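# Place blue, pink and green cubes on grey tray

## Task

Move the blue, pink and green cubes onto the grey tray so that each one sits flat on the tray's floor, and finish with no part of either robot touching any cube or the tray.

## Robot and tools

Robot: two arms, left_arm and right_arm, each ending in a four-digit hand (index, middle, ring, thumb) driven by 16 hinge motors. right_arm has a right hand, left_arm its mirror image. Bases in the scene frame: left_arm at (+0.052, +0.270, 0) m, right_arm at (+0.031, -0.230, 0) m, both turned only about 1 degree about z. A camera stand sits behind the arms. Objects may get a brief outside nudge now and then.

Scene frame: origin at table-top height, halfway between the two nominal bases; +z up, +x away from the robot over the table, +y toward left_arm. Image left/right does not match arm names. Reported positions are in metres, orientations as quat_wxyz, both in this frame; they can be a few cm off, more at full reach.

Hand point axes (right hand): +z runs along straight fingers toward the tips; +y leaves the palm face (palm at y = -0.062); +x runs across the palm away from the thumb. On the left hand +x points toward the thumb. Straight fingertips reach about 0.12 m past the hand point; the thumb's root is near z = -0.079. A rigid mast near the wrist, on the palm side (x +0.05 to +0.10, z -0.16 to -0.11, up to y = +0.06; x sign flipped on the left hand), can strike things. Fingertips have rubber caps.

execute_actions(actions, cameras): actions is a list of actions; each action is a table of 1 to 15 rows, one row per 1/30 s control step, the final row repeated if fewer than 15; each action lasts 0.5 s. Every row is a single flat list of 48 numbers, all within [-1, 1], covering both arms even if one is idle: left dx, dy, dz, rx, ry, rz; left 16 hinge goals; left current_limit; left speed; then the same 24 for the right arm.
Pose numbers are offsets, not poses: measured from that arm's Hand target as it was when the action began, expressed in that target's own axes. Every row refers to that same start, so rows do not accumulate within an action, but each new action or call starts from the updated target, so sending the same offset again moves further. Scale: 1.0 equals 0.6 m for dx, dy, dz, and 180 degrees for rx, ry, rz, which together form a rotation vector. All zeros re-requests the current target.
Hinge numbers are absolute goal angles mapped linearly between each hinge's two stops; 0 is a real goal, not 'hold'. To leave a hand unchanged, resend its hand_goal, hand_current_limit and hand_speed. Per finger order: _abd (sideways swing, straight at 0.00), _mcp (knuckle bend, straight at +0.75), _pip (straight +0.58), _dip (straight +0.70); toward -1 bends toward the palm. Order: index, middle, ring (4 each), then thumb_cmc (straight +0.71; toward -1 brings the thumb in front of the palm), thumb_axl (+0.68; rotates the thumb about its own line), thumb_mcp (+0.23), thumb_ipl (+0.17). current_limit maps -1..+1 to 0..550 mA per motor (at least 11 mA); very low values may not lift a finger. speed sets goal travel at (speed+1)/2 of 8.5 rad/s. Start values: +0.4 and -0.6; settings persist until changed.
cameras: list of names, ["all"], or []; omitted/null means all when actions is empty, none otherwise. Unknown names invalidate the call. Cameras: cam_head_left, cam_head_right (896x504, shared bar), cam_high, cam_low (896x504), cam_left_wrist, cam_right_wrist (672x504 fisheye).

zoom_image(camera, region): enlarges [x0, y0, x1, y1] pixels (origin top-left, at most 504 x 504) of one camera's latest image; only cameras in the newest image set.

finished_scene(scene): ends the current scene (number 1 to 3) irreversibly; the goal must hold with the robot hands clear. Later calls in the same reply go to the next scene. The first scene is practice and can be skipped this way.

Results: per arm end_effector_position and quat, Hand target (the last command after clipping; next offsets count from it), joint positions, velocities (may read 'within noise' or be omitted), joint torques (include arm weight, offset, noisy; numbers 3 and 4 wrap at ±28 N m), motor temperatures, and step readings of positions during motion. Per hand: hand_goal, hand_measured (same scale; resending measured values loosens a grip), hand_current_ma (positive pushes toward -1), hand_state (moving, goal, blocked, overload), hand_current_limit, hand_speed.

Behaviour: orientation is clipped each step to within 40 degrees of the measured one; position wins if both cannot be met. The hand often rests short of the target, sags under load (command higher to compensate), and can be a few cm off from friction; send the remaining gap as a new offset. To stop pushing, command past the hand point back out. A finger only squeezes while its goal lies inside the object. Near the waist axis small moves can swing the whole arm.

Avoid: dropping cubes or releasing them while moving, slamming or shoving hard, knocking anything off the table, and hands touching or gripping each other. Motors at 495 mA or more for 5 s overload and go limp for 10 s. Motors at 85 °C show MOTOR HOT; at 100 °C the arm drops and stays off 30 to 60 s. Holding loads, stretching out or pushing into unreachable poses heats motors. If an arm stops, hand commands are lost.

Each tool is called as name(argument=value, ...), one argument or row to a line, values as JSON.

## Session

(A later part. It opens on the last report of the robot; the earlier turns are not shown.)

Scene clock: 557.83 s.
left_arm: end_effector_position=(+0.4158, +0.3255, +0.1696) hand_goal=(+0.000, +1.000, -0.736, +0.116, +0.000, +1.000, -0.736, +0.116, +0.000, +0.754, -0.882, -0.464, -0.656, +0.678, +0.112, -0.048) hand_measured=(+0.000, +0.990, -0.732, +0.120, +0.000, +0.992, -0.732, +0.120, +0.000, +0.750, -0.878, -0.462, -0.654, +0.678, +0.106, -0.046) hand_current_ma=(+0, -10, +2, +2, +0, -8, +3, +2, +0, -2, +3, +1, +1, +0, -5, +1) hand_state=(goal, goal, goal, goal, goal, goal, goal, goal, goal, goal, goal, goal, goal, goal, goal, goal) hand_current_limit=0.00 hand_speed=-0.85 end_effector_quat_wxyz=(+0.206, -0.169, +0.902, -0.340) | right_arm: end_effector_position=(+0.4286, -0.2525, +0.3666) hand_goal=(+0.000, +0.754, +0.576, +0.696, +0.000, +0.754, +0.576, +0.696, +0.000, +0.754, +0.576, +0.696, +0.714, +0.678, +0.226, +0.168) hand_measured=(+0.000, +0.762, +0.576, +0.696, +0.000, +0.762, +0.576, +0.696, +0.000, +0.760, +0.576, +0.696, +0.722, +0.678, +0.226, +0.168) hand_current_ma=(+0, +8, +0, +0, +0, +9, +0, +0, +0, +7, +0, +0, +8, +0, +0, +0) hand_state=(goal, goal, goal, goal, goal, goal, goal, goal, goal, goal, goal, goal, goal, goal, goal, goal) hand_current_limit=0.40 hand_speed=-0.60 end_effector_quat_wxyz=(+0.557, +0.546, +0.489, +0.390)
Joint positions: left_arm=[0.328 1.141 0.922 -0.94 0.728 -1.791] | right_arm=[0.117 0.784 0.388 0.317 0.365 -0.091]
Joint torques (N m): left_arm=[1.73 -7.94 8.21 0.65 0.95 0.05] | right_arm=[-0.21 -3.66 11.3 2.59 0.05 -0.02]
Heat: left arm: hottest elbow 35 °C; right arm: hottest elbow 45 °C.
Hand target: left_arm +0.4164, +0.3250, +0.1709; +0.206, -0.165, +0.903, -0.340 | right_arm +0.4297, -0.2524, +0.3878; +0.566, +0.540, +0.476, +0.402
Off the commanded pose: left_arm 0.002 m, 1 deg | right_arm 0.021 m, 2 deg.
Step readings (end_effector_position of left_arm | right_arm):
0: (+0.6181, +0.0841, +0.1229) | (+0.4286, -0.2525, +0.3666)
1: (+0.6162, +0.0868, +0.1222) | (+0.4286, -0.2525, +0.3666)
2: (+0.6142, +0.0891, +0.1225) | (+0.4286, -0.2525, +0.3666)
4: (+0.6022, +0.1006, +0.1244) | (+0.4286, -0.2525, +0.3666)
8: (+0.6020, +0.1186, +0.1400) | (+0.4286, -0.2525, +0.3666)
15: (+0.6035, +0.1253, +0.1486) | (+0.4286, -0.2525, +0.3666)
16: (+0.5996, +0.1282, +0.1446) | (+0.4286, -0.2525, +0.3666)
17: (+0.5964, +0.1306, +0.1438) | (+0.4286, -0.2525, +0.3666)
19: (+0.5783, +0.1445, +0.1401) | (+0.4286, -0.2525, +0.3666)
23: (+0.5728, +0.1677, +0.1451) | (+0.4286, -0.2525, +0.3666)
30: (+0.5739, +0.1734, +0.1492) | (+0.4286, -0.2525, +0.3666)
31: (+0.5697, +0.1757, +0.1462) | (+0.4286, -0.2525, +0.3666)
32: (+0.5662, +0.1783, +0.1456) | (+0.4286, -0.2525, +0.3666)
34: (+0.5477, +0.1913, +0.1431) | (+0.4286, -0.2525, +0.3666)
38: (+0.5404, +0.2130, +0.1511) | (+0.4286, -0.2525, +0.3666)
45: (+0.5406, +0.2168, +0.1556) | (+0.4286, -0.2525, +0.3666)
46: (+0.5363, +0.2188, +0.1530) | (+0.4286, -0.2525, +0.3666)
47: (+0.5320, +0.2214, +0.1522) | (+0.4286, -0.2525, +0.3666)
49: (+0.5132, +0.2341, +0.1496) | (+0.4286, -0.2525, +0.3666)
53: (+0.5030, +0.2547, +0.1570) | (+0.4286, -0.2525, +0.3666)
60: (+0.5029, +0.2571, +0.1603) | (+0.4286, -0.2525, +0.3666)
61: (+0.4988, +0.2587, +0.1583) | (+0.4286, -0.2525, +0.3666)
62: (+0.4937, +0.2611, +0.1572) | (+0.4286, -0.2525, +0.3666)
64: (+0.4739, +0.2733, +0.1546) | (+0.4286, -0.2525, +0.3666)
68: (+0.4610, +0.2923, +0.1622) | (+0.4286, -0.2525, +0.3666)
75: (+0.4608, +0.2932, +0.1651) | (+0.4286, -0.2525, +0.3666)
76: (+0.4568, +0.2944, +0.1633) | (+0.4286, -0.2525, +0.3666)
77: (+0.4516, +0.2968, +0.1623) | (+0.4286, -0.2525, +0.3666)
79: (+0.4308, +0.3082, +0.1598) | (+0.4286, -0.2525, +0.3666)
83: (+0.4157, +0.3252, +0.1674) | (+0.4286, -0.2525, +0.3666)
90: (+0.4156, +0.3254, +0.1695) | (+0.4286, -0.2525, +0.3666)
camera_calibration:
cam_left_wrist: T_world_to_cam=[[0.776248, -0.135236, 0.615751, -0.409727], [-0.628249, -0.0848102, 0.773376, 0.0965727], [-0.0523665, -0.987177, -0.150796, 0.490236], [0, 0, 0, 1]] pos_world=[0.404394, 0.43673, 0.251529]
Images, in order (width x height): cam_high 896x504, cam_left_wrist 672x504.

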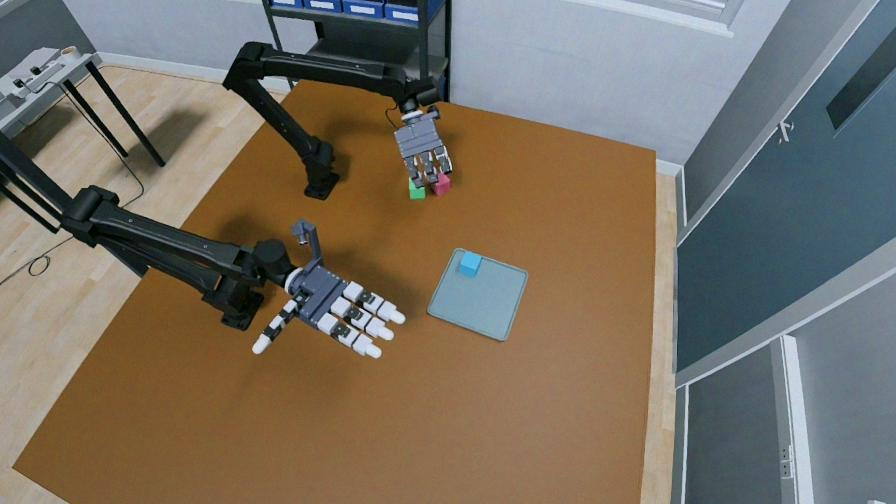

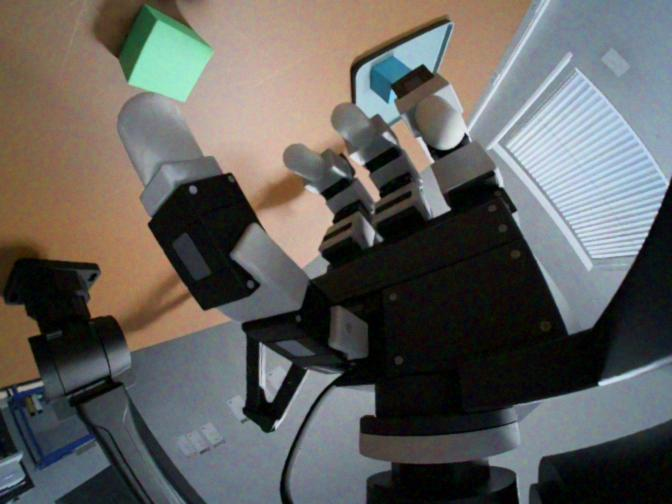

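execute_actions(
  actions=[
    [[0.0283,0.034,0.0286,0,0,0,0,1,-0.737,0.116,0,1,-0.737,0.116,0,0.753,-0.883,-0.464,-0.657,0.678,0.112,-0.049,0.0,-0.85,0,0,0,0,0,0,0,0.754,0.576,0.696,0,0.754,0.576,0.696,0,0.754,0.576,0.696,0.714,0.678,0.226,0.168,0.4,-0.6]],
    [[0.0283,0.034,0.0286,0,0,0,0,1,-0.737,0.116,0,1,-0.737,0.116,0,0.753,-0.883,-0.464,-0.657,0.678,0.112,-0.049,0.0,-0.85,0,0,0,0,0,0,0,0.754,0.576,0.696,0,0.754,0.576,0.696,0,0.754,0.576,0.696,0.714,0.678,0.226,0.168,0.4,-0.6]],
    [[0.0194,0.0512,0.0512,0,0,0,0,1,-0.737,0.116,0,1,-0.737,0.116,0,0.753,-0.883,-0.464,-0.657,0.678,0.112,-0.049,0.0,-0.85,0,0,0,0,0,0,0,0.754,0.576,0.696,0,0.754,0.576,0.696,0,0.754,0.576,0.696,0.714,0.678,0.226,0.168,0.4,-0.6]],
  ],
  cameras=["cam_left_wrist"],
)

zoom_image(
  camera="cam_left_wrist",
  region=[100, 0, 436, 252],
)

Scene clock: 584.60 s.
left_arm: end_effector_position=(+0.3927, +0.3178, +0.0632) hand_goal=(+0.000, +1.000, -0.736, +0.116, +0.000, +1.000, -0.736, +0.116, +0.000, +0.754, -0.882, -0.464, -0.656, +0.678, +0.112, -0.048) hand_measured=(+0.000, +0.990, -0.732, +0.120, +0.000, +0.992, -0.732, +0.118, +0.000, +0.750, -0.878, -0.462, -0.652, +0.678, +0.108, -0.046) hand_current_ma=(+0, -9, +2, +2, +0, -8, +2, +2, +0, -2, +3, +1, +2, +0, -4, +1) hand_state=(goal, goal, goal, goal, goal, goal, goal, goal, goal, goal, goal, goal, goal, goal, goal, goal) hand_current_limit=0.00 hand_speed=-0.85 end_effector_quat_wxyz=(+0.195, -0.169, +0.904, -0.342) | right_arm: end_effector_position=(+0.4286, -0.2525, +0.3666) hand_goal=(+0.000, +0.754, +0.576, +0.696, +0.000, +0.754, +0.576, +0.696, +0.000, +0.754, +0.576, +0.696, +0.714, +0.678, +0.226, +0.168) hand_measured=(+0.000, +0.762, +0.576, +0.696, +0.000, +0.762, +0.576, +0.696, +0.000, +0.760, +0.576, +0.696, +0.722, +0.678, +0.226, +0.168) hand_current_ma=(+0, +8, +0, +0, +0, +9, +0, +0, +0, +7, +0, +0, +8, +0, +0, +0) hand_state=(goal, goal, goal, goal, goal, goal, goal, goal, goal, goal, goal, goal, goal, goal, goal, goal) hand_current_limit=0.40 hand_speed=-0.60 end_effector_quat_wxyz=(+0.557, +0.546, +0.489, +0.390)
Joint positions: left_arm=[0.328 1.209 0.678 -0.658 0.731 -1.778] | right_arm=[0.117 0.784 0.388 0.317 0.365 -0.091]
Joint torques (N m): left_arm=[2.26 -8.12 6.99 1.54 0.89 -0.01] | right_arm=[-0.26 -2.84 11.43 2.74 0.03 -0.06]
Heat: left arm: hottest elbow 35 °C; right arm: hottest elbow 45 °C.
Hand target: left_arm +0.3973, +0.3207, +0.0659; +0.206, -0.165, +0.903, -0.340 | right_arm +0.4297, -0.2524, +0.3878; +0.566, +0.540, +0.476, +0.402
Off the commanded pose: left_arm 0.006 m, 1 deg | right_arm 0.021 m, 2 deg.
Step readings (end_effector_position of left_arm | right_arm):
0: (+0.4158, +0.3255, +0.1696) | (+0.4286, -0.2525, +0.3666)
1: (+0.4146, +0.3248, +0.1657) | (+0.4286, -0.2525, +0.3666)
2: (+0.4160, +0.3249, +0.1631) | (+0.4286, -0.2525, +0.3666)
4: (+0.4095, +0.3229, +0.1512) | (+0.4286, -0.2525, +0.3666)
8: (+0.3999, +0.3201, +0.1385) | (+0.4286, -0.2525, +0.3666)
15: (+0.4016, +0.3207, +0.1389) | (+0.4286, -0.2525, +0.3666)
16: (+0.4012, +0.3202, +0.1357) | (+0.4286, -0.2525, +0.3666)
17: (+0.4037, +0.3207, +0.1328) | (+0.4286, -0.2525, +0.3666)
19: (+0.3993, +0.3195, +0.1217) | (+0.4286, -0.2525, +0.3666)
23: (+0.3904, +0.3169, +0.1101) | (+0.4286, -0.2525, +0.3666)
30: (+0.3927, +0.3176, +0.1106) | (+0.4286, -0.2525, +0.3666)
31: (+0.3931, +0.3174, +0.1064) | (+0.4286, -0.2525, +0.3666)
32: (+0.3982, +0.3186, +0.1031) | (+0.4286, -0.2525, +0.3666)
34: (+0.3977, +0.3188, +0.0885) | (+0.4286, -0.2525, +0.3666)
38: (+0.3905, +0.3171, +0.0653) | (+0.4286, -0.2525, +0.3666)
45: (+0.3927, +0.3178, +0.0632) | (+0.4286, -0.2525, +0.3666)
camera_calibration:
cam_left_wrist: T_world_to_cam=[[0.787377, -0.139656, 0.600445, -0.329367], [-0.612975, -0.0737562, 0.786652, 0.153335], [-0.0655738, -0.987449, -0.143679, 0.470309], [0, 0, 0, 1]] pos_world=[0.384167, 0.429718, 0.144719]
Images, in order (width x height): cam_left_wrist 672x504.

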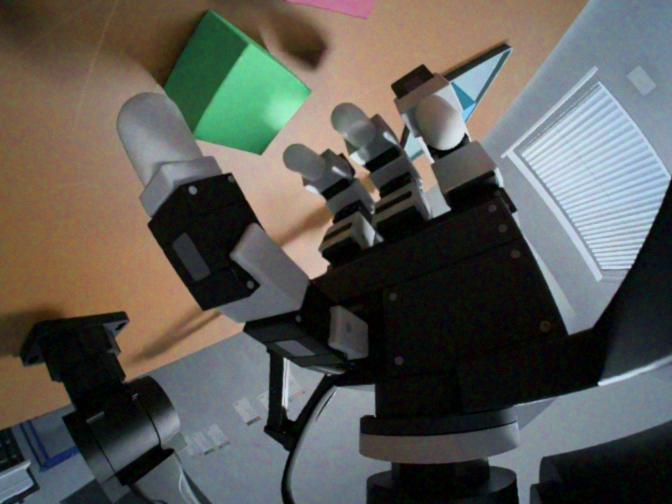

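Scaled by 1.500 from the camera's 672x504 image, which has a finer 960x720 frame.

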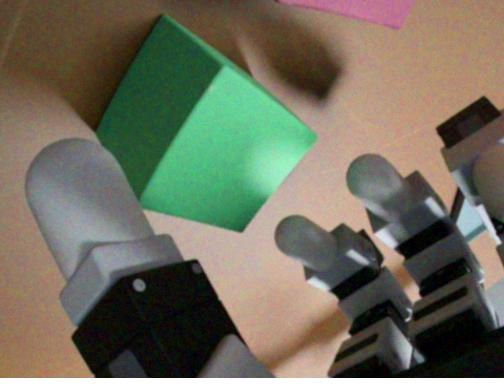

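execute_actions(
  actions=[
    [[0.005,0.0194,0.0213,0,0,0,0,1,-0.737,0.116,0,1,-0.737,0.116,0,0.753,-0.883,-0.464,-0.657,0.678,0.112,-0.049,0.0,-0.85,0,0,0,0,0,0,0,0.754,0.576,0.696,0,0.754,0.576,0.696,0,0.754,0.576,0.696,0.714,0.678,0.226,0.168,0.4,-0.6]],
    [[0.005,0.0194,0.0213,0,0,0,0,1,-0.737,0.116,0,1,-0.737,0.116,0,0.753,-0.883,-0.464,-0.657,0.678,0.112,-0.049,0.0,-0.85,0,0,0,0,0,0,0,0.754,0.576,0.696,0,0.754,0.576,0.696,0,0.754,0.576,0.696,0.714,0.678,0.226,0.168,0.4,-0.6]],
  ],
  cameras=["cam_left_wrist", "cam_low", "cam_high"],
)

zoom_image(
  camera="cam_left_wrist",
  region=[100, 0, 436, 252],
)

zoom_image(
  camera="cam_low",
  region=[380, 200, 500, 300],
)

Scene clock: 597.40 s.
left_arm: end_effector_position=(+0.3996, +0.3200, +0.0332) hand_goal=(+0.000, +1.000, -0.736, +0.116, +0.000, +1.000, -0.736, +0.116, +0.000, +0.754, -0.882, -0.464, -0.656, +0.678, +0.112, -0.048) hand_measured=(+0.000, +0.990, -0.732, +0.120, +0.000, +0.992, -0.732, +0.118, +0.000, +0.750, -0.878, -0.462, -0.652, +0.678, +0.108, -0.046) hand_current_ma=(+0, -9, +2, +2, +0, -8, +2, +2, +0, -2, +3, +1, +2, +0, -4, +1) hand_state=(goal, goal, goal, goal, goal, goal, goal, goal, goal, goal, goal, goal, goal, goal, goal, goal) hand_current_limit=0.00 hand_speed=-0.85 end_effector_quat_wxyz=(+0.202, -0.166, +0.903, -0.341) | right_arm: end_effector_position=(+0.4286, -0.2525, +0.3666) hand_goal=(+0.000, +0.754, +0.576, +0.696, +0.000, +0.754, +0.576, +0.696, +0.000, +0.754, +0.576, +0.696, +0.714, +0.678, +0.226, +0.168) hand_measured=(+0.000, +0.762, +0.576, +0.696, +0.000, +0.762, +0.576, +0.696, +0.000, +0.760, +0.576, +0.696, +0.722, +0.678, +0.226, +0.168) hand_current_ma=(+0, +8, +0, +0, +0, +9, +0, +0, +0, +7, +0, +0, +8, +0, +0, +0) hand_state=(goal, goal, goal, goal, goal, goal, goal, goal, goal, goal, goal, goal, goal, goal, goal, goal) hand_current_limit=0.40 hand_speed=-0.60 end_effector_quat_wxyz=(+0.557, +0.546, +0.489, +0.390)
Joint positions: left_arm=[0.328 1.279 0.637 -0.531 0.731 -1.778] | right_arm=[0.117 0.784 0.388 0.317 0.365 -0.091]
Joint torques (N m): left_arm=[2.14 -8.06 6.11 1.57 0.85 -0.04] | right_arm=[-0.32 -3.25 11.36 2.78 0.12 -0.06]
Heat: left arm: hottest elbow 35 °C; right arm: hottest elbow 46 °C.
Hand target: left_arm +0.4009, +0.3208, +0.0310; +0.206, -0.165, +0.903, -0.340 | right_arm +0.4297, -0.2524, +0.3878; +0.566, +0.540, +0.476, +0.402
Off the commanded pose: left_arm 0.003 m, 0 deg | right_arm 0.021 m, 2 deg.
Step readings (end_effector_position of left_arm | right_arm):
0: (+0.3927, +0.3178, +0.0632) | (+0.4286, -0.2525, +0.3666)
1: (+0.3936, +0.3180, +0.0624) | (+0.4286, -0.2525, +0.3666)
2: (+0.3962, +0.3189, +0.0614) | (+0.4286, -0.2525, +0.3666)
4: (+0.3988, +0.3197, +0.0580) | (+0.4286, -0.2525, +0.3666)
8: (+0.3984, +0.3196, +0.0528) | (+0.4286, -0.2525, +0.3666)
15: (+0.3986, +0.3197, +0.0525) | (+0.4286, -0.2525, +0.3666)
16: (+0.3990, +0.3197, +0.0509) | (+0.4286, -0.2525, +0.3666)
17: (+0.4014, +0.3204, +0.0494) | (+0.4286, -0.2525, +0.3666)
19: (+0.4025, +0.3208, +0.0435) | (+0.4286, -0.2525, +0.3666)
23: (+0.3991, +0.3199, +0.0339) | (+0.4286, -0.2525, +0.3666)
30: (+0.3996, +0.3200, +0.0332) | (+0.4286, -0.2525, +0.3666)
camera_calibration:
cam_left_wrist: T_world_to_cam=[[0.777716, -0.142672, 0.612212, -0.312059], [-0.625434, -0.0777497, 0.776394, 0.187954], [-0.0631702, -0.986712, -0.149699, 0.467647], [0, 0, 0, 1]] pos_world=[0.389787, 0.431524, 0.115126]
Images, in order (width x height): cam_high 896x504, cam_low 896x504, cam_left_wrist 672x504.

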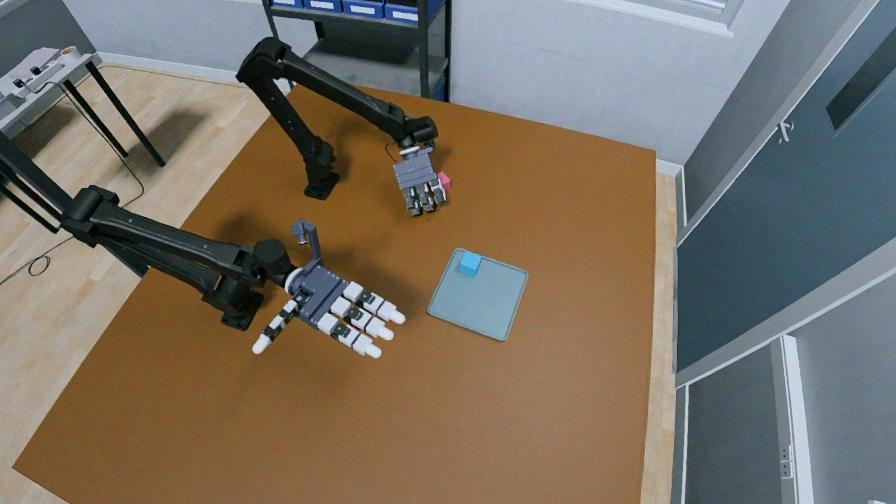

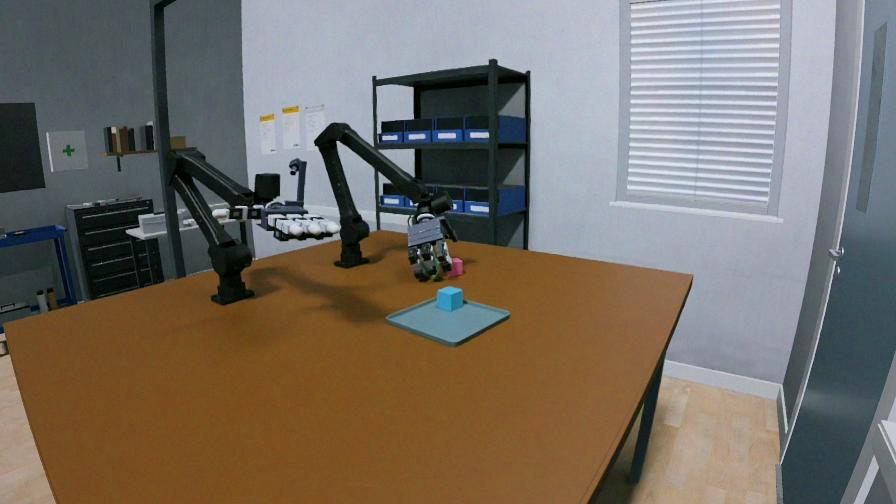

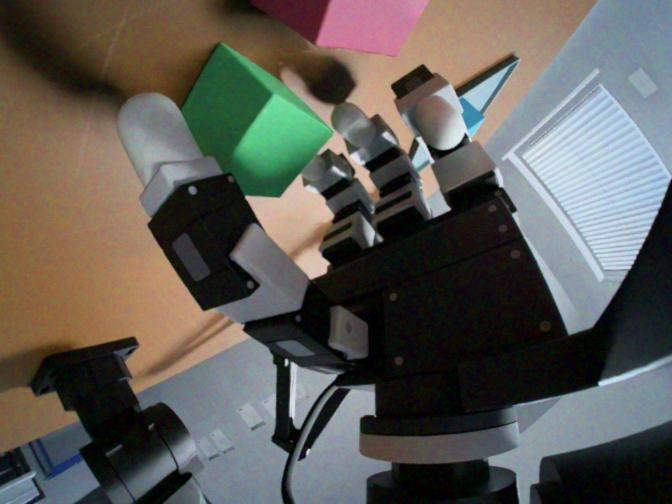

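Scaled by 1.500 from the camera's 672x504 image, which has a finer 960x720 frame.

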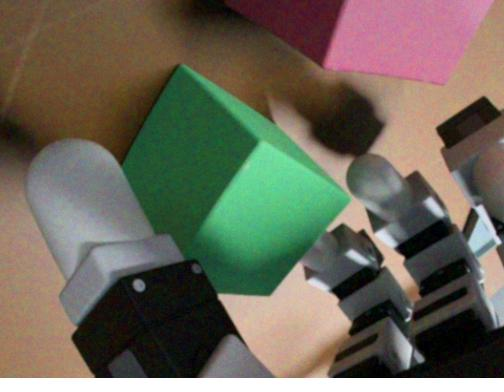

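Scaled by 4.200 from the camera's 896x504 image, which has a finer 1280x720 frame.

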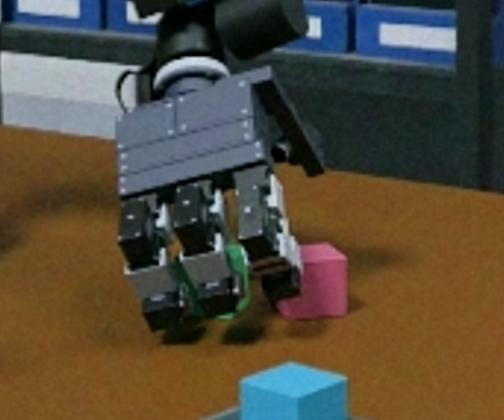

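execute_actions(
  actions=[
    [[0.0095,0.006,0.006,0,0,0,0,1,-0.737,0.116,0,1,-0.737,0.116,0,0.753,-0.883,-0.464,-0.657,0.678,0.0,0.005,0.0,-0.85,0,0,0,0,0,0,0,0.754,0.576,0.696,0,0.754,0.576,0.696,0,0.754,0.576,0.696,0.714,0.678,0.226,0.168,0.4,-0.6]],
    [[0,0,0,0,0,0,0,0.822,-0.737,0.116,0,0.822,-0.737,0.116,0,0.753,-0.883,-0.464,-0.657,0.678,-0.112,0.005,0.0,-0.85,0,0,0,0,0,0,0,0.754,0.576,0.696,0,0.754,0.576,0.696,0,0.754,0.576,0.696,0.714,0.678,0.226,0.168,0.4,-0.6]],
    [[0,0,0,0,0,0,0,0.7,-0.737,0.116,0,0.7,-0.737,0.116,0,0.753,-0.883,-0.464,-0.657,0.678,-0.2,0.005,0.0,-0.85,0,0,0,0,0,0,0,0.754,0.576,0.696,0,0.754,0.576,0.696,0,0.754,0.576,0.696,0.714,0.678,0.226,0.168,0.4,-0.6]],
  ],
  cameras=["cam_left_wrist"],
)

zoom_image(
  camera="cam_left_wrist",
  region=[100, 0, 436, 252],
)

Scene clock: 607.37 s.
left_arm: end_effector_position=(+0.3973, +0.3184, +0.0284) hand_goal=(+0.000, +0.700, -0.736, +0.116, +0.000, +0.700, -0.736, +0.116, +0.000, +0.754, -0.882, -0.464, -0.656, +0.678, -0.200, +0.006) hand_measured=(+0.000, +0.808, -0.714, +0.124, +0.000, +0.798, -0.702, +0.124, +0.000, +0.750, -0.878, -0.462, -0.642, +0.680, -0.098, +0.026) hand_current_ma=(+0, +275, +32, +8, +0, +275, +57, +8, +0, -2, +3, +1, +16, +1, +275, +42) hand_state=(goal, blocked, blocked, goal, goal, blocked, blocked, goal, goal, goal, goal, goal, goal, goal, blocked, blocked) hand_current_limit=0.00 hand_speed=-0.85 end_effector_quat_wxyz=(+0.205, -0.164, +0.902, -0.342) | right_arm: end_effector_position=(+0.4286, -0.2525, +0.3666) hand_goal=(+0.000, +0.754, +0.576, +0.696, +0.000, +0.754, +0.576, +0.696, +0.000, +0.754, +0.576, +0.696, +0.714, +0.678, +0.226, +0.168) hand_measured=(+0.000, +0.762, +0.576, +0.696, +0.000, +0.762, +0.576, +0.696, +0.000, +0.760, +0.576, +0.696, +0.722, +0.678, +0.226, +0.168) hand_current_ma=(+0, +8, +0, +0, +0, +9, +0, +0, +0, +7, +0, +0, +8, +0, +0, +0) hand_state=(goal, goal, goal, goal, goal, goal, goal, goal, goal, goal, goal, goal, goal, goal, goal, goal) hand_current_limit=0.40 hand_speed=-0.60 end_effector_quat_wxyz=(+0.557, +0.546, +0.489, +0.390)
Joint positions: left_arm=[0.328 1.279 0.62 -0.507 0.736 -1.778] | right_arm=[0.117 0.784 0.388 0.317 0.365 -0.091]
Joint torques (N m): left_arm=[1.9 -7.77 5.93 1.55 0.61 -0.06] | right_arm=[-0.67 -3.19 11.3 2.55 0.08 -0.06]
Heat: left arm: hottest elbow 34 °C; right arm: hottest elbow 46 °C.
Hand target: left_arm +0.3971, +0.3189, +0.0247; +0.206, -0.165, +0.903, -0.340 | right_arm +0.4297, -0.2524, +0.3878; +0.566, +0.540, +0.476, +0.402
Off the commanded pose: left_arm 0.004 m, 0 deg | right_arm 0.021 m, 2 deg.
Step readings (end_effector_position of left_arm | right_arm):
0: (+0.3996, +0.3200, +0.0332) | (+0.4286, -0.2525, +0.3666)
1: (+0.3993, +0.3199, +0.0325) | (+0.4286, -0.2525, +0.3666)
2: (+0.4000, +0.3202, +0.0320) | (+0.4286, -0.2525, +0.3666)
4: (+0.3987, +0.3197, +0.0300) | (+0.4286, -0.2525, +0.3666)
8: (+0.3964, +0.3190, +0.0280) | (+0.4286, -0.2525, +0.3666)
15: (+0.3970, +0.3192, +0.0281) | (+0.4286, -0.2525, +0.3666)
16: (+0.3970, +0.3192, +0.0281) | (+0.4286, -0.2525, +0.3666)
17: (+0.3970, +0.3192, +0.0281) | (+0.4286, -0.2525, +0.3666)
19: (+0.3970, +0.3192, +0.0281) | (+0.4286, -0.2525, +0.3666)
23: (+0.3969, +0.3194, +0.0281) | (+0.4286, -0.2525, +0.3666)
30: (+0.3969, +0.3193, +0.0281) | (+0.4286, -0.2525, +0.3666)
31: (+0.3969, +0.3193, +0.0281) | (+0.4286, -0.2525, +0.3666)
32: (+0.3969, +0.3193, +0.0281) | (+0.4286, -0.2525, +0.3666)
34: (+0.3970, +0.3190, +0.0282) | (+0.4286, -0.2525, +0.3666)
38: (+0.3973, +0.3185, +0.0284) | (+0.4286, -0.2525, +0.3666)
45: (+0.3973, +0.3184, +0.0284) | (+0.4286, -0.2525, +0.3666)
camera_calibration:
cam_left_wrist: T_world_to_cam=[[0.773027, -0.142677, 0.61812, -0.305879], [-0.63113, -0.0745742, 0.772084, 0.191431], [-0.0640628, -0.986956, -0.147696, 0.465559], [0, 0, 0, 1]] pos_world=[0.387096, 0.43012, 0.11003]
Images, in order (width x height): cam_left_wrist 672x504.

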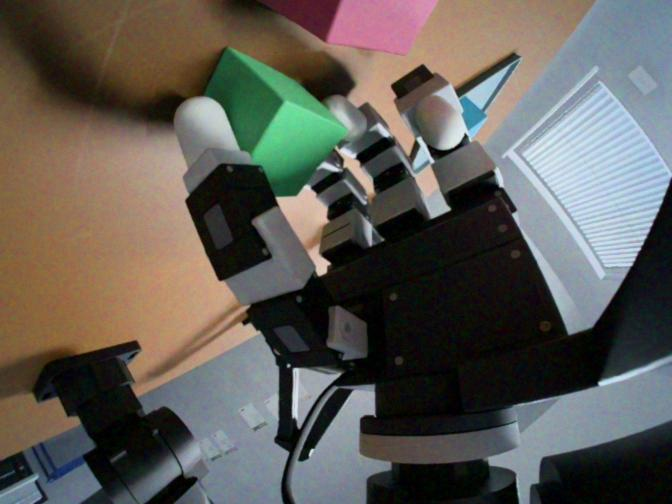

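Scaled by 1.500 from the camera's 672x504 image, which has a finer 960x720 frame.

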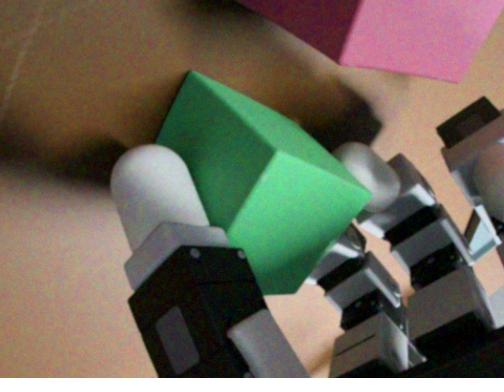

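execute_actions(
  actions=[
    [[-0.0086,-0.0228,-0.0228,0,0,0,0,0.7,-0.737,0.116,0,0.7,-0.737,0.116,0,0.753,-0.883,-0.464,-0.657,0.678,-0.2,0.005,0.0,-0.85,0,0,0,0,0,0,0,0.754,0.576,0.696,0,0.754,0.576,0.696,0,0.754,0.576,0.696,0.714,0.678,0.226,0.168,0.4,-0.6]],
    [[-0.0216,-0.0569,-0.0569,0,0,0,0,0.7,-0.737,0.116,0,0.7,-0.737,0.116,0,0.753,-0.883,-0.464,-0.657,0.678,-0.2,0.005,0.0,-0.85,0,0,0,0,0,0,0,0.754,0.576,0.696,0,0.754,0.576,0.696,0,0.754,0.576,0.696,0.714,0.678,0.226,0.168,0.4,-0.6]],
    [[-0.0216,-0.0569,-0.0569,0,0,0,0,0.7,-0.737,0.116,0,0.7,-0.737,0.116,0,0.753,-0.883,-0.464,-0.657,0.678,-0.2,0.005,0.0,-0.85,-0.01,0,-0.02,0,0,0,0,0.754,0.576,0.696,0,0.754,0.576,0.696,0,0.754,0.576,0.696,0.714,0.678,0.226,0.168,0.4,-0.6]],
    [[-0.0423,-0.0527,0.064,0.0072,0.019,0.019,0,0.7,-0.737,0.116,0,0.7,-0.737,0.116,0,0.753,-0.883,-0.464,-0.657,0.678,-0.2,0.005,0.0,-0.85,-0.01,0,-0.02,0,0,0,0,0.754,0.576,0.696,0,0.754,0.576,0.696,0,0.754,0.576,0.696,0.714,0.678,0.226,0.168,0.4,-0.6]],
    [[-0.0423,-0.0527,0.064,0.0072,0.019,0.019,0,0.7,-0.737,0.116,0,0.7,-0.737,0.116,0,0.753,-0.883,-0.464,-0.657,0.678,-0.2,0.005,0.0,-0.85,-0.01,0,-0.02,0,0,0,0,0.754,0.576,0.696,0,0.754,0.576,0.696,0,0.754,0.576,0.696,0.714,0.678,0.226,0.168,0.4,-0.6]],
    [[-0.0423,-0.0527,0.064,0.0072,0.019,0.019,0,0.7,-0.737,0.116,0,0.7,-0.737,0.116,0,0.753,-0.883,-0.464,-0.657,0.678,-0.2,0.005,0.0,-0.85,-0.01,0,-0.02,0,0,0,0,0.754,0.576,0.696,0,0.754,0.576,0.696,0,0.754,0.576,0.696,0.714,0.678,0.226,0.168,0.4,-0.6]],
    [[-0.0423,-0.0527,0.064,0.0072,0.019,0.019,0,0.7,-0.737,0.116,0,0.7,-0.737,0.116,0,0.753,-0.883,-0.464,-0.657,0.678,-0.2,0.005,0.0,-0.85,-0.01,0,-0.02,0,0,0,0,0.754,0.576,0.696,0,0.754,0.576,0.696,0,0.754,0.576,0.696,0.714,0.678,0.226,0.168,0.4,-0.6]],
    [[-0.0423,-0.0527,0.064,0.0072,0.019,0.019,0,0.7,-0.737,0.116,0,0.7,-0.737,0.116,0,0.753,-0.883,-0.464,-0.657,0.678,-0.2,0.005,0.0,-0.85,-0.01,0,-0.02,0,0,0,0,0.754,0.576,0.696,0,0.754,0.576,0.696,0,0.754,0.576,0.696,0.714,0.678,0.226,0.168,0.4,-0.6]],
    [[-0.0423,-0.0527,0.064,0.0072,0.019,0.019,0,0.7,-0.737,0.116,0,0.7,-0.737,0.116,0,0.753,-0.883,-0.464,-0.657,0.678,-0.2,0.005,0.0,-0.85,-0.01,0,-0.02,0,0,0,0,0.754,0.576,0.696,0,0.754,0.576,0.696,0,0.754,0.576,0.696,0.714,0.678,0.226,0.168,0.4,-0.6]],
    [[-0.0423,-0.0527,0.064,0.0072,0.019,0.019,0,0.7,-0.737,0.116,0,0.7,-0.737,0.116,0,0.753,-0.883,-0.464,-0.657,0.678,-0.2,0.005,0.0,-0.85,-0.01,0,-0.02,0,0,0,0,0.754,0.576,0.696,0,0.754,0.576,0.696,0,0.754,0.576,0.696,0.714,0.678,0.226,0.168,0.4,-0.6]],
    [[-0.0423,-0.0527,0.064,0.0072,0.019,0.019,0,0.7,-0.737,0.116,0,0.7,-0.737,0.116,0,0.753,-0.883,-0.464,-0.657,0.678,-0.2,0.005,0.0,-0.85,0,0,0,0,0,0,0,0.754,0.576,0.696,0,0.754,0.576,0.696,0,0.754,0.576,0.696,0.714,0.678,0.226,0.168,0.4,-0.6]],
  ],
  cameras=["cam_left_wrist", "cam_low", "cam_head_left"],
)

zoom_image(
  camera="cam_low",
  region=[360, 210, 540, 360],
)

Scene clock: 645.57 s.
left_arm: end_effector_position=(+0.6408, -0.0267, +0.1351) hand_goal=(+0.000, +0.700, -0.736, +0.116, +0.000, +0.700, -0.736, +0.116, +0.000, +0.754, -0.882, -0.464, -0.656, +0.678, -0.200, +0.006) hand_measured=(+0.000, +0.784, -0.700, +0.132, +0.000, +0.770, -0.696, +0.130, +0.000, +0.748, -0.878, -0.462, -0.636, +0.682, -0.094, +0.032) hand_current_ma=(+0, +237, +65, +18, +0, +187, +76, +15, +0, -5, +3, +1, +29, +2, +275, +61) hand_state=(goal, blocked, blocked, goal, goal, blocked, blocked, goal, goal, goal, goal, goal, blocked, goal, blocked, blocked) hand_current_limit=0.00 hand_speed=-0.85 end_effector_quat_wxyz=(+0.051, +0.143, +0.910, -0.385) | right_arm: end_effector_position=(+0.3269, -0.2744, +0.3905) hand_goal=(+0.000, +0.754, +0.576, +0.696, +0.000, +0.754, +0.576, +0.696, +0.000, +0.754, +0.576, +0.696, +0.714, +0.678, +0.226, +0.168) hand_measured=(+0.000, +0.764, +0.576, +0.696, +0.000, +0.764, +0.576, +0.696, +0.000, +0.762, +0.576, +0.696, +0.722, +0.678, +0.226, +0.168) hand_current_ma=(+0, +11, +0, +0, +0, +12, +0, +0, +0, +10, +0, +0, +9, +0, +0, +0) hand_state=(goal, goal, goal, goal, goal, goal, goal, goal, goal, goal, goal, goal, goal, goal, goal, goal) hand_current_limit=0.40 hand_speed=-0.60 end_effector_quat_wxyz=(+0.562, +0.539, +0.479, +0.404)
Joint positions: left_arm=[-0.359 1.969 1.8 -1.06 0.736 -1.77] | right_arm=[0.046 0.249 0.313 -0.106 0.285 -0.091]
Joint torques (N m): left_arm=[2.26 -20.42 12.6 0.44 0.92 0.04] | right_arm=[-1.03 0.15 10.33 2 0.01 -0.06]
Heat: left arm: hottest elbow 34 °C; right arm: hottest elbow 46 °C.
Hand target: left_arm +0.6600, -0.0311, +0.1592; +0.076, +0.154, +0.905, -0.390 | right_arm +0.3255, -0.2770, +0.3962; +0.566, +0.540, +0.476, +0.402
Off the commanded pose: left_arm 0.031 m, 3 deg | right_arm 0.006 m, 1 deg.
Step readings (end_effector_position of left_arm | right_arm):
0: (+0.3973, +0.3184, +0.0284) | (+0.4286, -0.2525, +0.3666)
1: (+0.3959, +0.3179, +0.0286) | (+0.4286, -0.2525, +0.3666)
2: (+0.3936, +0.3176, +0.0289) | (+0.4286, -0.2525, +0.3666)
4: (+0.3899, +0.3168, +0.0308) | (+0.4286, -0.2525, +0.3666)
8: (+0.3881, +0.3164, +0.0321) | (+0.4286, -0.2525, +0.3666)
15: (+0.3876, +0.3164, +0.0320) | (+0.4286, -0.2525, +0.3666)
16: (+0.3851, +0.3160, +0.0340) | (+0.4286, -0.2525, +0.3666)
17: (+0.3794, +0.3149, +0.0373) | (+0.4286, -0.2525, +0.3666)
19: (+0.3721, +0.3124, +0.0488) | (+0.4286, -0.2525, +0.3666)
23: (+0.3749, +0.3127, +0.0697) | (+0.4286, -0.2525, +0.3666)
30: (+0.3782, +0.3137, +0.0751) | (+0.4286, -0.2525, +0.3666)
31: (+0.3771, +0.3137, +0.0782) | (+0.4282, -0.2523, +0.3668)
32: (+0.3720, +0.3125, +0.0816) | (+0.4270, -0.2521, +0.3675)
34: (+0.3699, +0.3117, +0.0942) | (+0.4225, -0.2526, +0.3732)
38: (+0.3791, +0.3140, +0.1182) | (+0.4161, -0.2535, +0.3826)
45: (+0.3812, +0.3146, +0.1236) | (+0.4162, -0.2535, +0.3820)
46: (+0.3836, +0.3127, +0.1244) | (+0.4160, -0.2532, +0.3812)
47: (+0.3873, +0.3100, +0.1244) | (+0.4147, -0.2531, +0.3806)
49: (+0.4027, +0.2951, +0.1250) | (+0.4096, -0.2536, +0.3813)
53: (+0.4192, +0.2795, +0.1229) | (+0.4039, -0.2544, +0.3866)
60: (+0.4188, +0.2802, +0.1219) | (+0.4041, -0.2544, +0.3860)
61: (+0.4214, +0.2785, +0.1227) | (+0.4038, -0.2543, +0.3852)
62: (+0.4253, +0.2759, +0.1229) | (+0.4023, -0.2544, +0.3842)
64: (+0.4422, +0.2627, +0.1252) | (+0.3966, -0.2561, +0.3838)
68: (+0.4622, +0.2467, +0.1264) | (+0.3909, -0.2580, +0.3877)
75: (+0.4623, +0.2469, +0.1257) | (+0.3909, -0.2580, +0.3872)
76: (+0.4649, +0.2448, +0.1266) | (+0.3907, -0.2578, +0.3862)
77: (+0.4687, +0.2422, +0.1264) | (+0.3893, -0.2579, +0.3854)
79: (+0.4845, +0.2286, +0.1282) | (+0.3836, -0.2594, +0.3849)
83: (+0.5015, +0.2093, +0.1280) | (+0.3779, -0.2613, +0.3886)
90: (+0.5015, +0.2088, +0.1271) | (+0.3780, -0.2611, +0.3880)
91: (+0.5042, +0.2066, +0.1280) | (+0.3778, -0.2609, +0.3872)
92: (+0.5077, +0.2039, +0.1283) | (+0.3764, -0.2610, +0.3861)
94: (+0.5238, +0.1900, +0.1303) | (+0.3707, -0.2627, +0.3860)
98: (+0.5397, +0.1687, +0.1308) | (+0.3647, -0.2645, +0.3900)
105: (+0.5393, +0.1668, +0.1298) | (+0.3650, -0.2644, +0.3892)
106: (+0.5415, +0.1644, +0.1308) | (+0.3642, -0.2642, +0.3889)
107: (+0.5440, +0.1616, +0.1309) | (+0.3632, -0.2644, +0.3874)
109: (+0.5597, +0.1477, +0.1331) | (+0.3581, -0.2660, +0.3859)
113: (+0.5743, +0.1248, +0.1330) | (+0.3519, -0.2679, +0.3906)
120: (+0.5708, +0.1218, +0.1312) | (+0.3523, -0.2678, +0.3896)
121: (+0.5729, +0.1194, +0.1327) | (+0.3517, -0.2674, +0.3892)
122: (+0.5752, +0.1167, +0.1330) | (+0.3505, -0.2676, +0.3878)
124: (+0.5904, +0.1027, +0.1357) | (+0.3451, -0.2692, +0.3869)
128: (+0.6031, +0.0788, +0.1354) | (+0.3391, -0.2712, +0.3913)
135: (+0.5981, +0.0744, +0.1328) | (+0.3395, -0.2710, +0.3903)
136: (+0.6003, +0.0721, +0.1347) | (+0.3391, -0.2706, +0.3896)
137: (+0.6028, +0.0696, +0.1354) | (+0.3378, -0.2708, +0.3884)
139: (+0.6178, +0.0555, +0.1387) | (+0.3325, -0.2725, +0.3872)
143: (+0.6284, +0.0317, +0.1381) | (+0.3265, -0.2745, +0.3916)
150: (+0.6216, +0.0249, +0.1340) | (+0.3269, -0.2744, +0.3905)
151: (+0.6232, +0.0218, +0.1362) | (+0.3269, -0.2744, +0.3905)
152: (+0.6261, +0.0196, +0.1375) | (+0.3269, -0.2744, +0.3905)
154: (+0.6410, +0.0056, +0.1416) | (+0.3269, -0.2744, +0.3905)
158: (+0.6498, -0.0177, +0.1416) | (+0.3269, -0.2744, +0.3905)
165: (+0.6408, -0.0267, +0.1351) | (+0.3269, -0.2744, +0.3905)
camera_calibration:
cam_left_wrist: T_world_to_cam=[[0.53524, -0.617498, 0.576381, -0.463917], [-0.491955, 0.326803, 0.806957, 0.153858], [-0.686657, -0.715469, -0.128863, 0.560054], [0, 0, 0, 1]] pos_world=[0.708563, 0.0639521, 0.215406]
Images, in order (width x height): cam_head_left 896x504, cam_low 896x504, cam_left_wrist 672x504.

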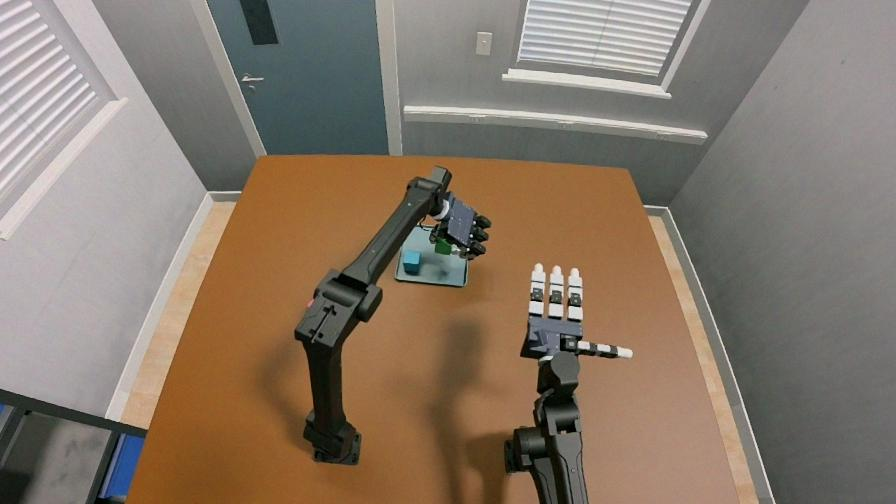

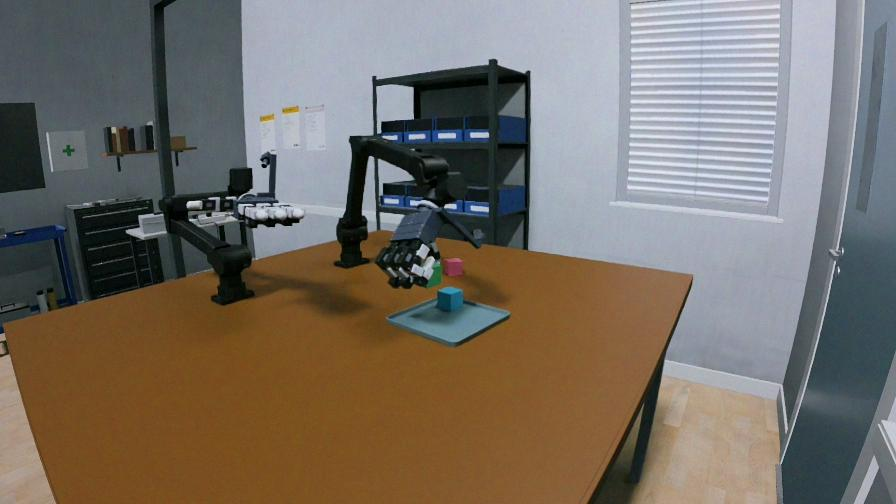

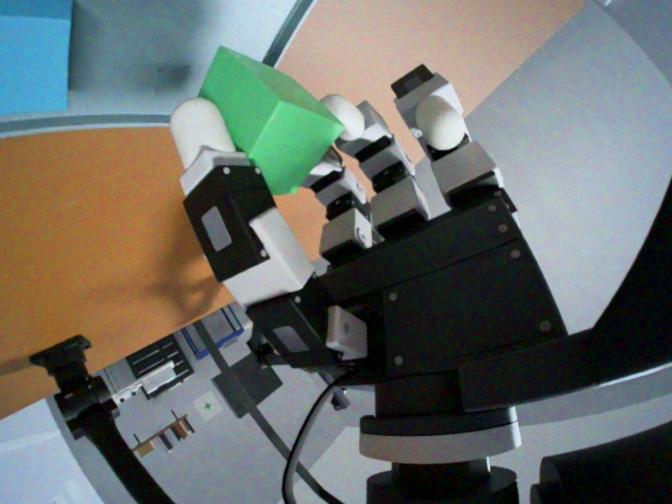

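Scaled by 2.800 from the camera's 896x504 image, which has a finer 1280x720 frame.

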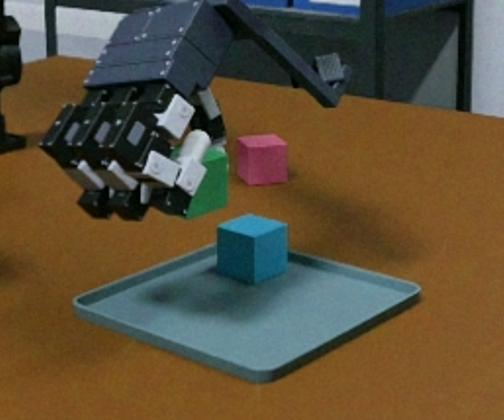

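execute_actions(
  actions=[
    [[0.029,0.0273,0.0503,0,0,0,0,0.7,-0.737,0.116,0,0.7,-0.737,0.116,0,0.753,-0.883,-0.464,-0.657,0.678,-0.2,0.005,0.0,-0.85,0,0,0,0,0,0,0,0.754,0.576,0.696,0,0.754,0.576,0.696,0,0.754,0.576,0.696,0.714,0.678,0.226,0.168,0.4,-0.6]],
    [[0.029,0.0273,0.0503,0,0,0,0,0.7,-0.737,0.116,0,0.7,-0.737,0.116,0,0.753,-0.883,-0.464,-0.657,0.678,-0.2,0.005,0.0,-0.85,0,0,0,0,0,0,0,0.754,0.576,0.696,0,0.754,0.576,0.696,0,0.754,0.576,0.696,0.714,0.678,0.226,0.168,0.4,-0.6]],
    [[0.0232,0.0218,0.0402,0,0,0,0,0.7,-0.737,0.116,0,0.7,-0.737,0.116,0,0.753,-0.883,-0.464,-0.657,0.678,-0.2,0.005,0.0,-0.85,0,0,0,0,0,0,0,0.754,0.576,0.696,0,0.754,0.576,0.696,0,0.754,0.576,0.696,0.714,0.678,0.226,0.168,0.4,-0.6]],
  ],
  cameras=["cam_left_wrist", "cam_low"],
)

zoom_image(
  camera="cam_low",
  region=[360, 210, 540, 360],
)

Scene clock: 658.43 s.
left_arm: end_effector_position=(+0.6314, -0.0435, +0.0542) hand_goal=(+0.000, +0.700, -0.736, +0.116, +0.000, +0.700, -0.736, +0.116, +0.000, +0.754, -0.882, -0.464, -0.656, +0.678, -0.200, +0.006) hand_measured=(+0.000, +0.784, -0.700, +0.132, +0.000, +0.770, -0.696, +0.130, +0.000, +0.748, -0.878, -0.462, -0.636, +0.682, -0.094, +0.032) hand_current_ma=(+0, +237, +65, +18, +0, +187, +76, +15, +0, -4, +3, +1, +29, +2, +275, +61) hand_state=(goal, blocked, blocked, goal, goal, blocked, blocked, goal, goal, goal, goal, goal, blocked, goal, blocked, blocked) hand_current_limit=0.00 hand_speed=-0.85 end_effector_quat_wxyz=(+0.071, +0.150, +0.907, -0.387) | right_arm: end_effector_position=(+0.3269, -0.2744, +0.3905) hand_goal=(+0.000, +0.754, +0.576, +0.696, +0.000, +0.754, +0.576, +0.696, +0.000, +0.754, +0.576, +0.696, +0.714, +0.678, +0.226, +0.168) hand_measured=(+0.000, +0.764, +0.576, +0.696, +0.000, +0.764, +0.576, +0.696, +0.000, +0.762, +0.576, +0.696, +0.722, +0.678, +0.226, +0.168) hand_current_ma=(+0, +11, +0, +0, +0, +12, +0, +0, +0, +10, +0, +0, +9, +0, +0, +0) hand_state=(goal, goal, goal, goal, goal, goal, goal, goal, goal, goal, goal, goal, goal, goal, goal, goal) hand_current_limit=0.40 hand_speed=-0.60 end_effector_quat_wxyz=(+0.562, +0.539, +0.479, +0.404)
Joint positions: left_arm=[-0.392 1.992 1.609 -0.777 0.718 -1.81] | right_arm=[0.046 0.249 0.313 -0.106 0.285 -0.091]
Joint torques (N m): left_arm=[0.91 -21.01 7.5 1.58 0.88 -0.11] | right_arm=[-0.85 0.38 10.3 2.1 0 -0.06]
Heat: left arm: hottest elbow 35 °C; right arm: hottest elbow 45 °C.
Hand target: left_arm +0.6313, -0.0522, +0.0575; +0.076, +0.154, +0.905, -0.390 | right_arm +0.3255, -0.2770, +0.3962; +0.566, +0.540, +0.476, +0.402
Off the commanded pose: left_arm 0.009 m, 1 deg | right_arm 0.006 m, 1 deg.
Step readings (end_effector_position of left_arm | right_arm):
0: (+0.6409, -0.0267, +0.1351) | (+0.3269, -0.2744, +0.3905)
1: (+0.6421, -0.0271, +0.1334) | (+0.3269, -0.2744, +0.3905)
2: (+0.6454, -0.0286, +0.1314) | (+0.3269, -0.2744, +0.3905)
4: (+0.6509, -0.0304, +0.1289) | (+0.3269, -0.2744, +0.3905)
8: (+0.6501, -0.0299, +0.1236) | (+0.3269, -0.2744, +0.3905)
15: (+0.6510, -0.0303, +0.1237) | (+0.3269, -0.2744, +0.3905)
16: (+0.6499, -0.0307, +0.1185) | (+0.3269, -0.2744, +0.3905)
17: (+0.6519, -0.0318, +0.1154) | (+0.3269, -0.2744, +0.3905)
19: (+0.6492, -0.0330, +0.1054) | (+0.3269, -0.2744, +0.3905)
23: (+0.6385, -0.0355, +0.0837) | (+0.3269, -0.2744, +0.3905)
30: (+0.6375, -0.0396, +0.0795) | (+0.3269, -0.2744, +0.3905)
31: (+0.6374, -0.0404, +0.0769) | (+0.3269, -0.2744, +0.3905)
32: (+0.6385, -0.0424, +0.0737) | (+0.3269, -0.2744, +0.3905)
34: (+0.6383, -0.0426, +0.0670) | (+0.3269, -0.2744, +0.3905)
38: (+0.6307, -0.0417, +0.0546) | (+0.3269, -0.2744, +0.3905)
45: (+0.6315, -0.0435, +0.0542) | (+0.3269, -0.2744, +0.3905)
camera_calibration:
cam_left_wrist: T_world_to_cam=[[0.511628, -0.610381, 0.604708, -0.40901], [-0.525659, 0.334352, 0.782235, 0.24296], [-0.679646, -0.718084, -0.149789, 0.52769], [0, 0, 0, 1]] pos_world=[0.695618, 0.048039, 0.136322]
Images, in order (width x height): cam_low 896x504, cam_left_wrist 672x504.

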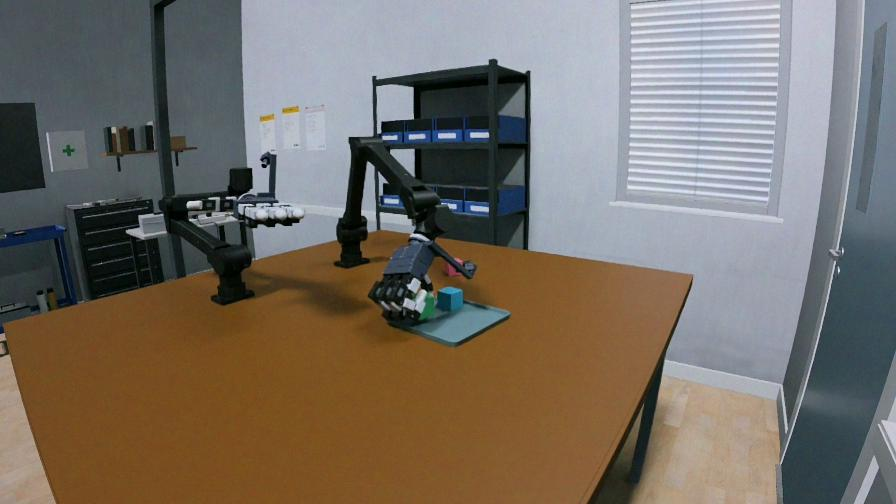

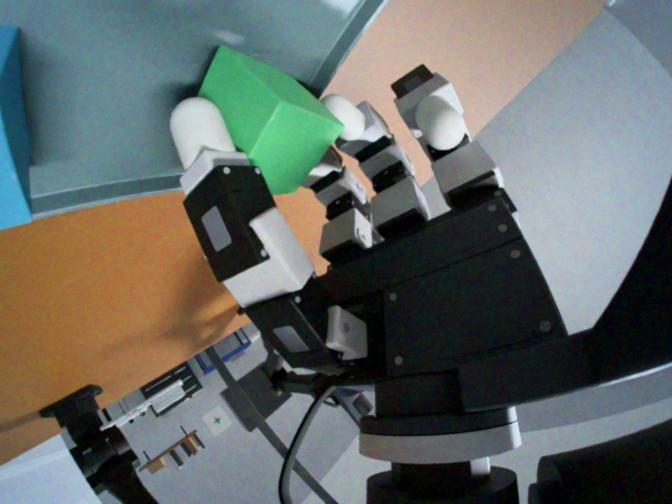

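Scaled by 2.800 from the camera's 896x504 image, which has a finer 1280x720 frame.

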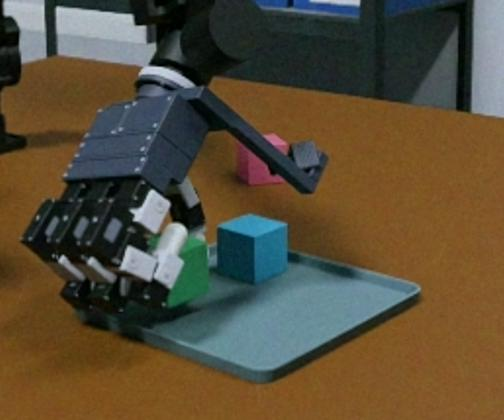

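execute_actions(
  actions=[
    [[0.0035,0.0091,0.0091,0,0,0,0,0.7,-0.737,0.116,0,0.7,-0.737,0.116,0,0.753,-0.883,-0.464,-0.657,0.678,-0.2,0.005,0.0,-0.85,0,0,0,0,0,0,0,0.754,0.576,0.696,0,0.754,0.576,0.696,0,0.754,0.576,0.696,0.714,0.678,0.226,0.168,0.4,-0.6]],
    [[0.0026,0.0068,0.0068,0,0,0,0,0.7,-0.737,0.116,0,0.7,-0.737,0.116,0,0.753,-0.883,-0.464,-0.657,0.678,-0.2,0.005,0.0,-0.85,0,0,0,0,0,0,0,0.754,0.576,0.696,0,0.754,0.576,0.696,0,0.754,0.576,0.696,0.714,0.678,0.226,0.168,0.4,-0.6]],
    [[0.0022,0.0057,0.0057,0,0,0,0,0.7,-0.737,0.116,0,0.7,-0.737,0.116,0,0.753,-0.883,-0.464,-0.657,0.678,-0.2,0.005,0.0,-0.85,0,0,0,0,0,0,0,0.754,0.576,0.696,0,0.754,0.576,0.696,0,0.754,0.576,0.696,0.714,0.678,0.226,0.168,0.4,-0.6]],
  ],
  cameras=["cam_left_wrist", "cam_low"],
)

zoom_image(
  camera="cam_left_wrist",
  region=[120, 0, 372, 252],
)

zoom_image(
  camera="cam_low",
  region=[360, 240, 480, 340],
)

Scene clock: 671.13 s.
left_arm: end_effector_position=(+0.6339, -0.0446, +0.0452) hand_goal=(+0.000, +0.700, -0.736, +0.116, +0.000, +0.700, -0.736, +0.116, +0.000, +0.754, -0.882, -0.464, -0.656, +0.678, -0.200, +0.006) hand_measured=(+0.000, +0.784, -0.700, +0.132, +0.000, +0.770, -0.696, +0.130, +0.000, +0.748, -0.878, -0.462, -0.636, +0.682, -0.094, +0.032) hand_current_ma=(+0, +237, +65, +18, +0, +187, +76, +15, +0, -4, +3, +1, +29, +2, +275, +61) hand_state=(goal, blocked, blocked, goal, goal, blocked, blocked, goal, goal, goal, goal, goal, blocked, goal, blocked, blocked) hand_current_limit=0.00 hand_speed=-0.85 end_effector_quat_wxyz=(+0.078, +0.152, +0.906, -0.388) | right_arm: end_effector_position=(+0.3269, -0.2744, +0.3905) hand_goal=(+0.000, +0.754, +0.576, +0.696, +0.000, +0.754, +0.576, +0.696, +0.000, +0.754, +0.576, +0.696, +0.714, +0.678, +0.226, +0.168) hand_measured=(+0.000, +0.764, +0.576, +0.696, +0.000, +0.764, +0.576, +0.696, +0.000, +0.762, +0.576, +0.696, +0.722, +0.678, +0.226, +0.168) hand_current_ma=(+0, +11, +0, +0, +0, +12, +0, +0, +0, +10, +0, +0, +9, +0, +0, +0) hand_state=(goal, goal, goal, goal, goal, goal, goal, goal, goal, goal, goal, goal, goal, goal, goal, goal) hand_current_limit=0.40 hand_speed=-0.60 end_effector_quat_wxyz=(+0.562, +0.539, +0.479, +0.404)
Joint positions: left_arm=[-0.392 1.999 1.592 -0.737 0.718 -1.811] | right_arm=[0.046 0.249 0.313 -0.106 0.285 -0.091]
Joint torques (N m): left_arm=[0.85 -19.96 6.97 1.7 0.86 -0.11] | right_arm=[-1.38 0.32 10.39 2.06 0.02 0.01]
Heat: left arm: hottest elbow 35 °C; right arm: hottest elbow 45 °C.
Hand target: left_arm +0.6311, -0.0521, +0.0385; +0.076, +0.154, +0.905, -0.390 | right_arm +0.3255, -0.2770, +0.3962; +0.566, +0.540, +0.476, +0.402
Off the commanded pose: left_arm 0.010 m, 0 deg | right_arm 0.006 m, 1 deg.
Step readings (end_effector_position of left_arm | right_arm):
0: (+0.6314, -0.0435, +0.0542) | (+0.3269, -0.2744, +0.3905)
1: (+0.6318, -0.0437, +0.0542) | (+0.3269, -0.2744, +0.3905)
2: (+0.6324, -0.0440, +0.0540) | (+0.3269, -0.2744, +0.3905)
4: (+0.6336, -0.0445, +0.0541) | (+0.3269, -0.2744, +0.3905)
8: (+0.6340, -0.0446, +0.0540) | (+0.3269, -0.2744, +0.3905)
15: (+0.6340, -0.0447, +0.0540) | (+0.3269, -0.2744, +0.3905)
16: (+0.6341, -0.0447, +0.0536) | (+0.3269, -0.2744, +0.3905)
17: (+0.6344, -0.0449, +0.0531) | (+0.3269, -0.2744, +0.3905)
19: (+0.6347, -0.0450, +0.0525) | (+0.3269, -0.2744, +0.3905)
23: (+0.6338, -0.0446, +0.0505) | (+0.3269, -0.2744, +0.3905)
30: (+0.6340, -0.0447, +0.0503) | (+0.3269, -0.2744, +0.3905)
31: (+0.6340, -0.0447, +0.0499) | (+0.3269, -0.2744, +0.3905)
32: (+0.6345, -0.0449, +0.0498) | (+0.3269, -0.2744, +0.3905)
34: (+0.6347, -0.0450, +0.0488) | (+0.3269, -0.2744, +0.3905)
38: (+0.6343, -0.0448, +0.0467) | (+0.3269, -0.2744, +0.3905)
45: (+0.6339, -0.0446, +0.0452) | (+0.3269, -0.2744, +0.3905)
camera_calibration:
cam_left_wrist: T_world_to_cam=[[0.503663, -0.606076, 0.615627, -0.400673], [-0.536708, 0.338885, 0.772724, 0.259345], [-0.676956, -0.719604, -0.154602, 0.525647], [0, 0, 0, 1]] pos_world=[0.696836, 0.0475311, 0.127529]
Images, in order (width x height): cam_low 896x504, cam_left_wrist 672x504.

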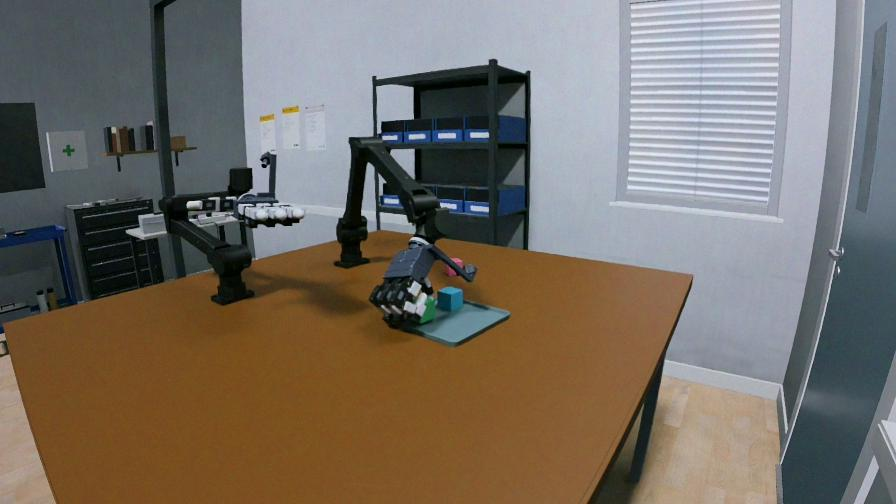

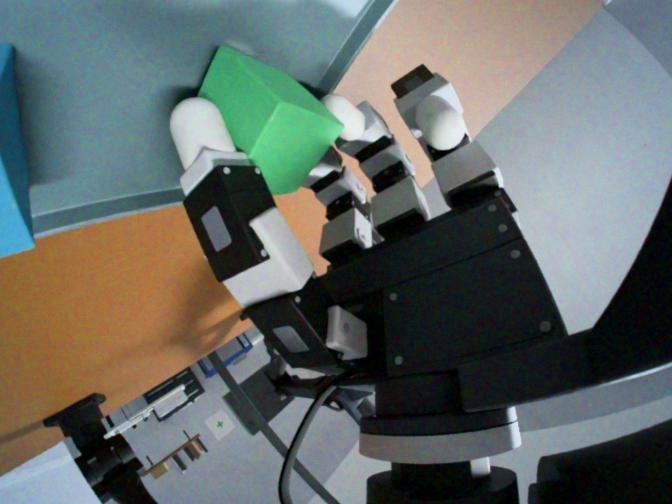

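Scaled by 2.000 from the camera's 672x504 image, which has a finer 960x720 frame.

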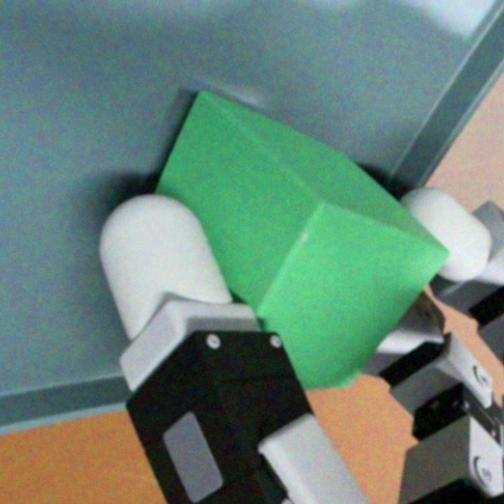

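Scaled by 4.200 from the camera's 896x504 image, which has a finer 1280x720 frame.

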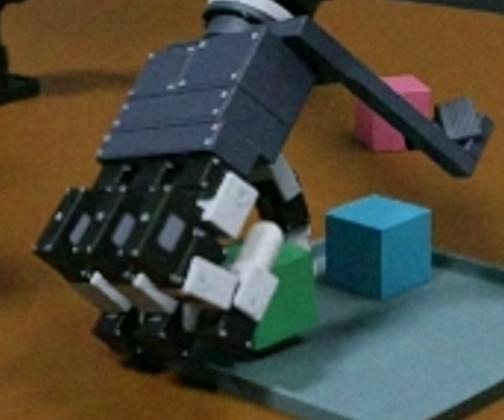

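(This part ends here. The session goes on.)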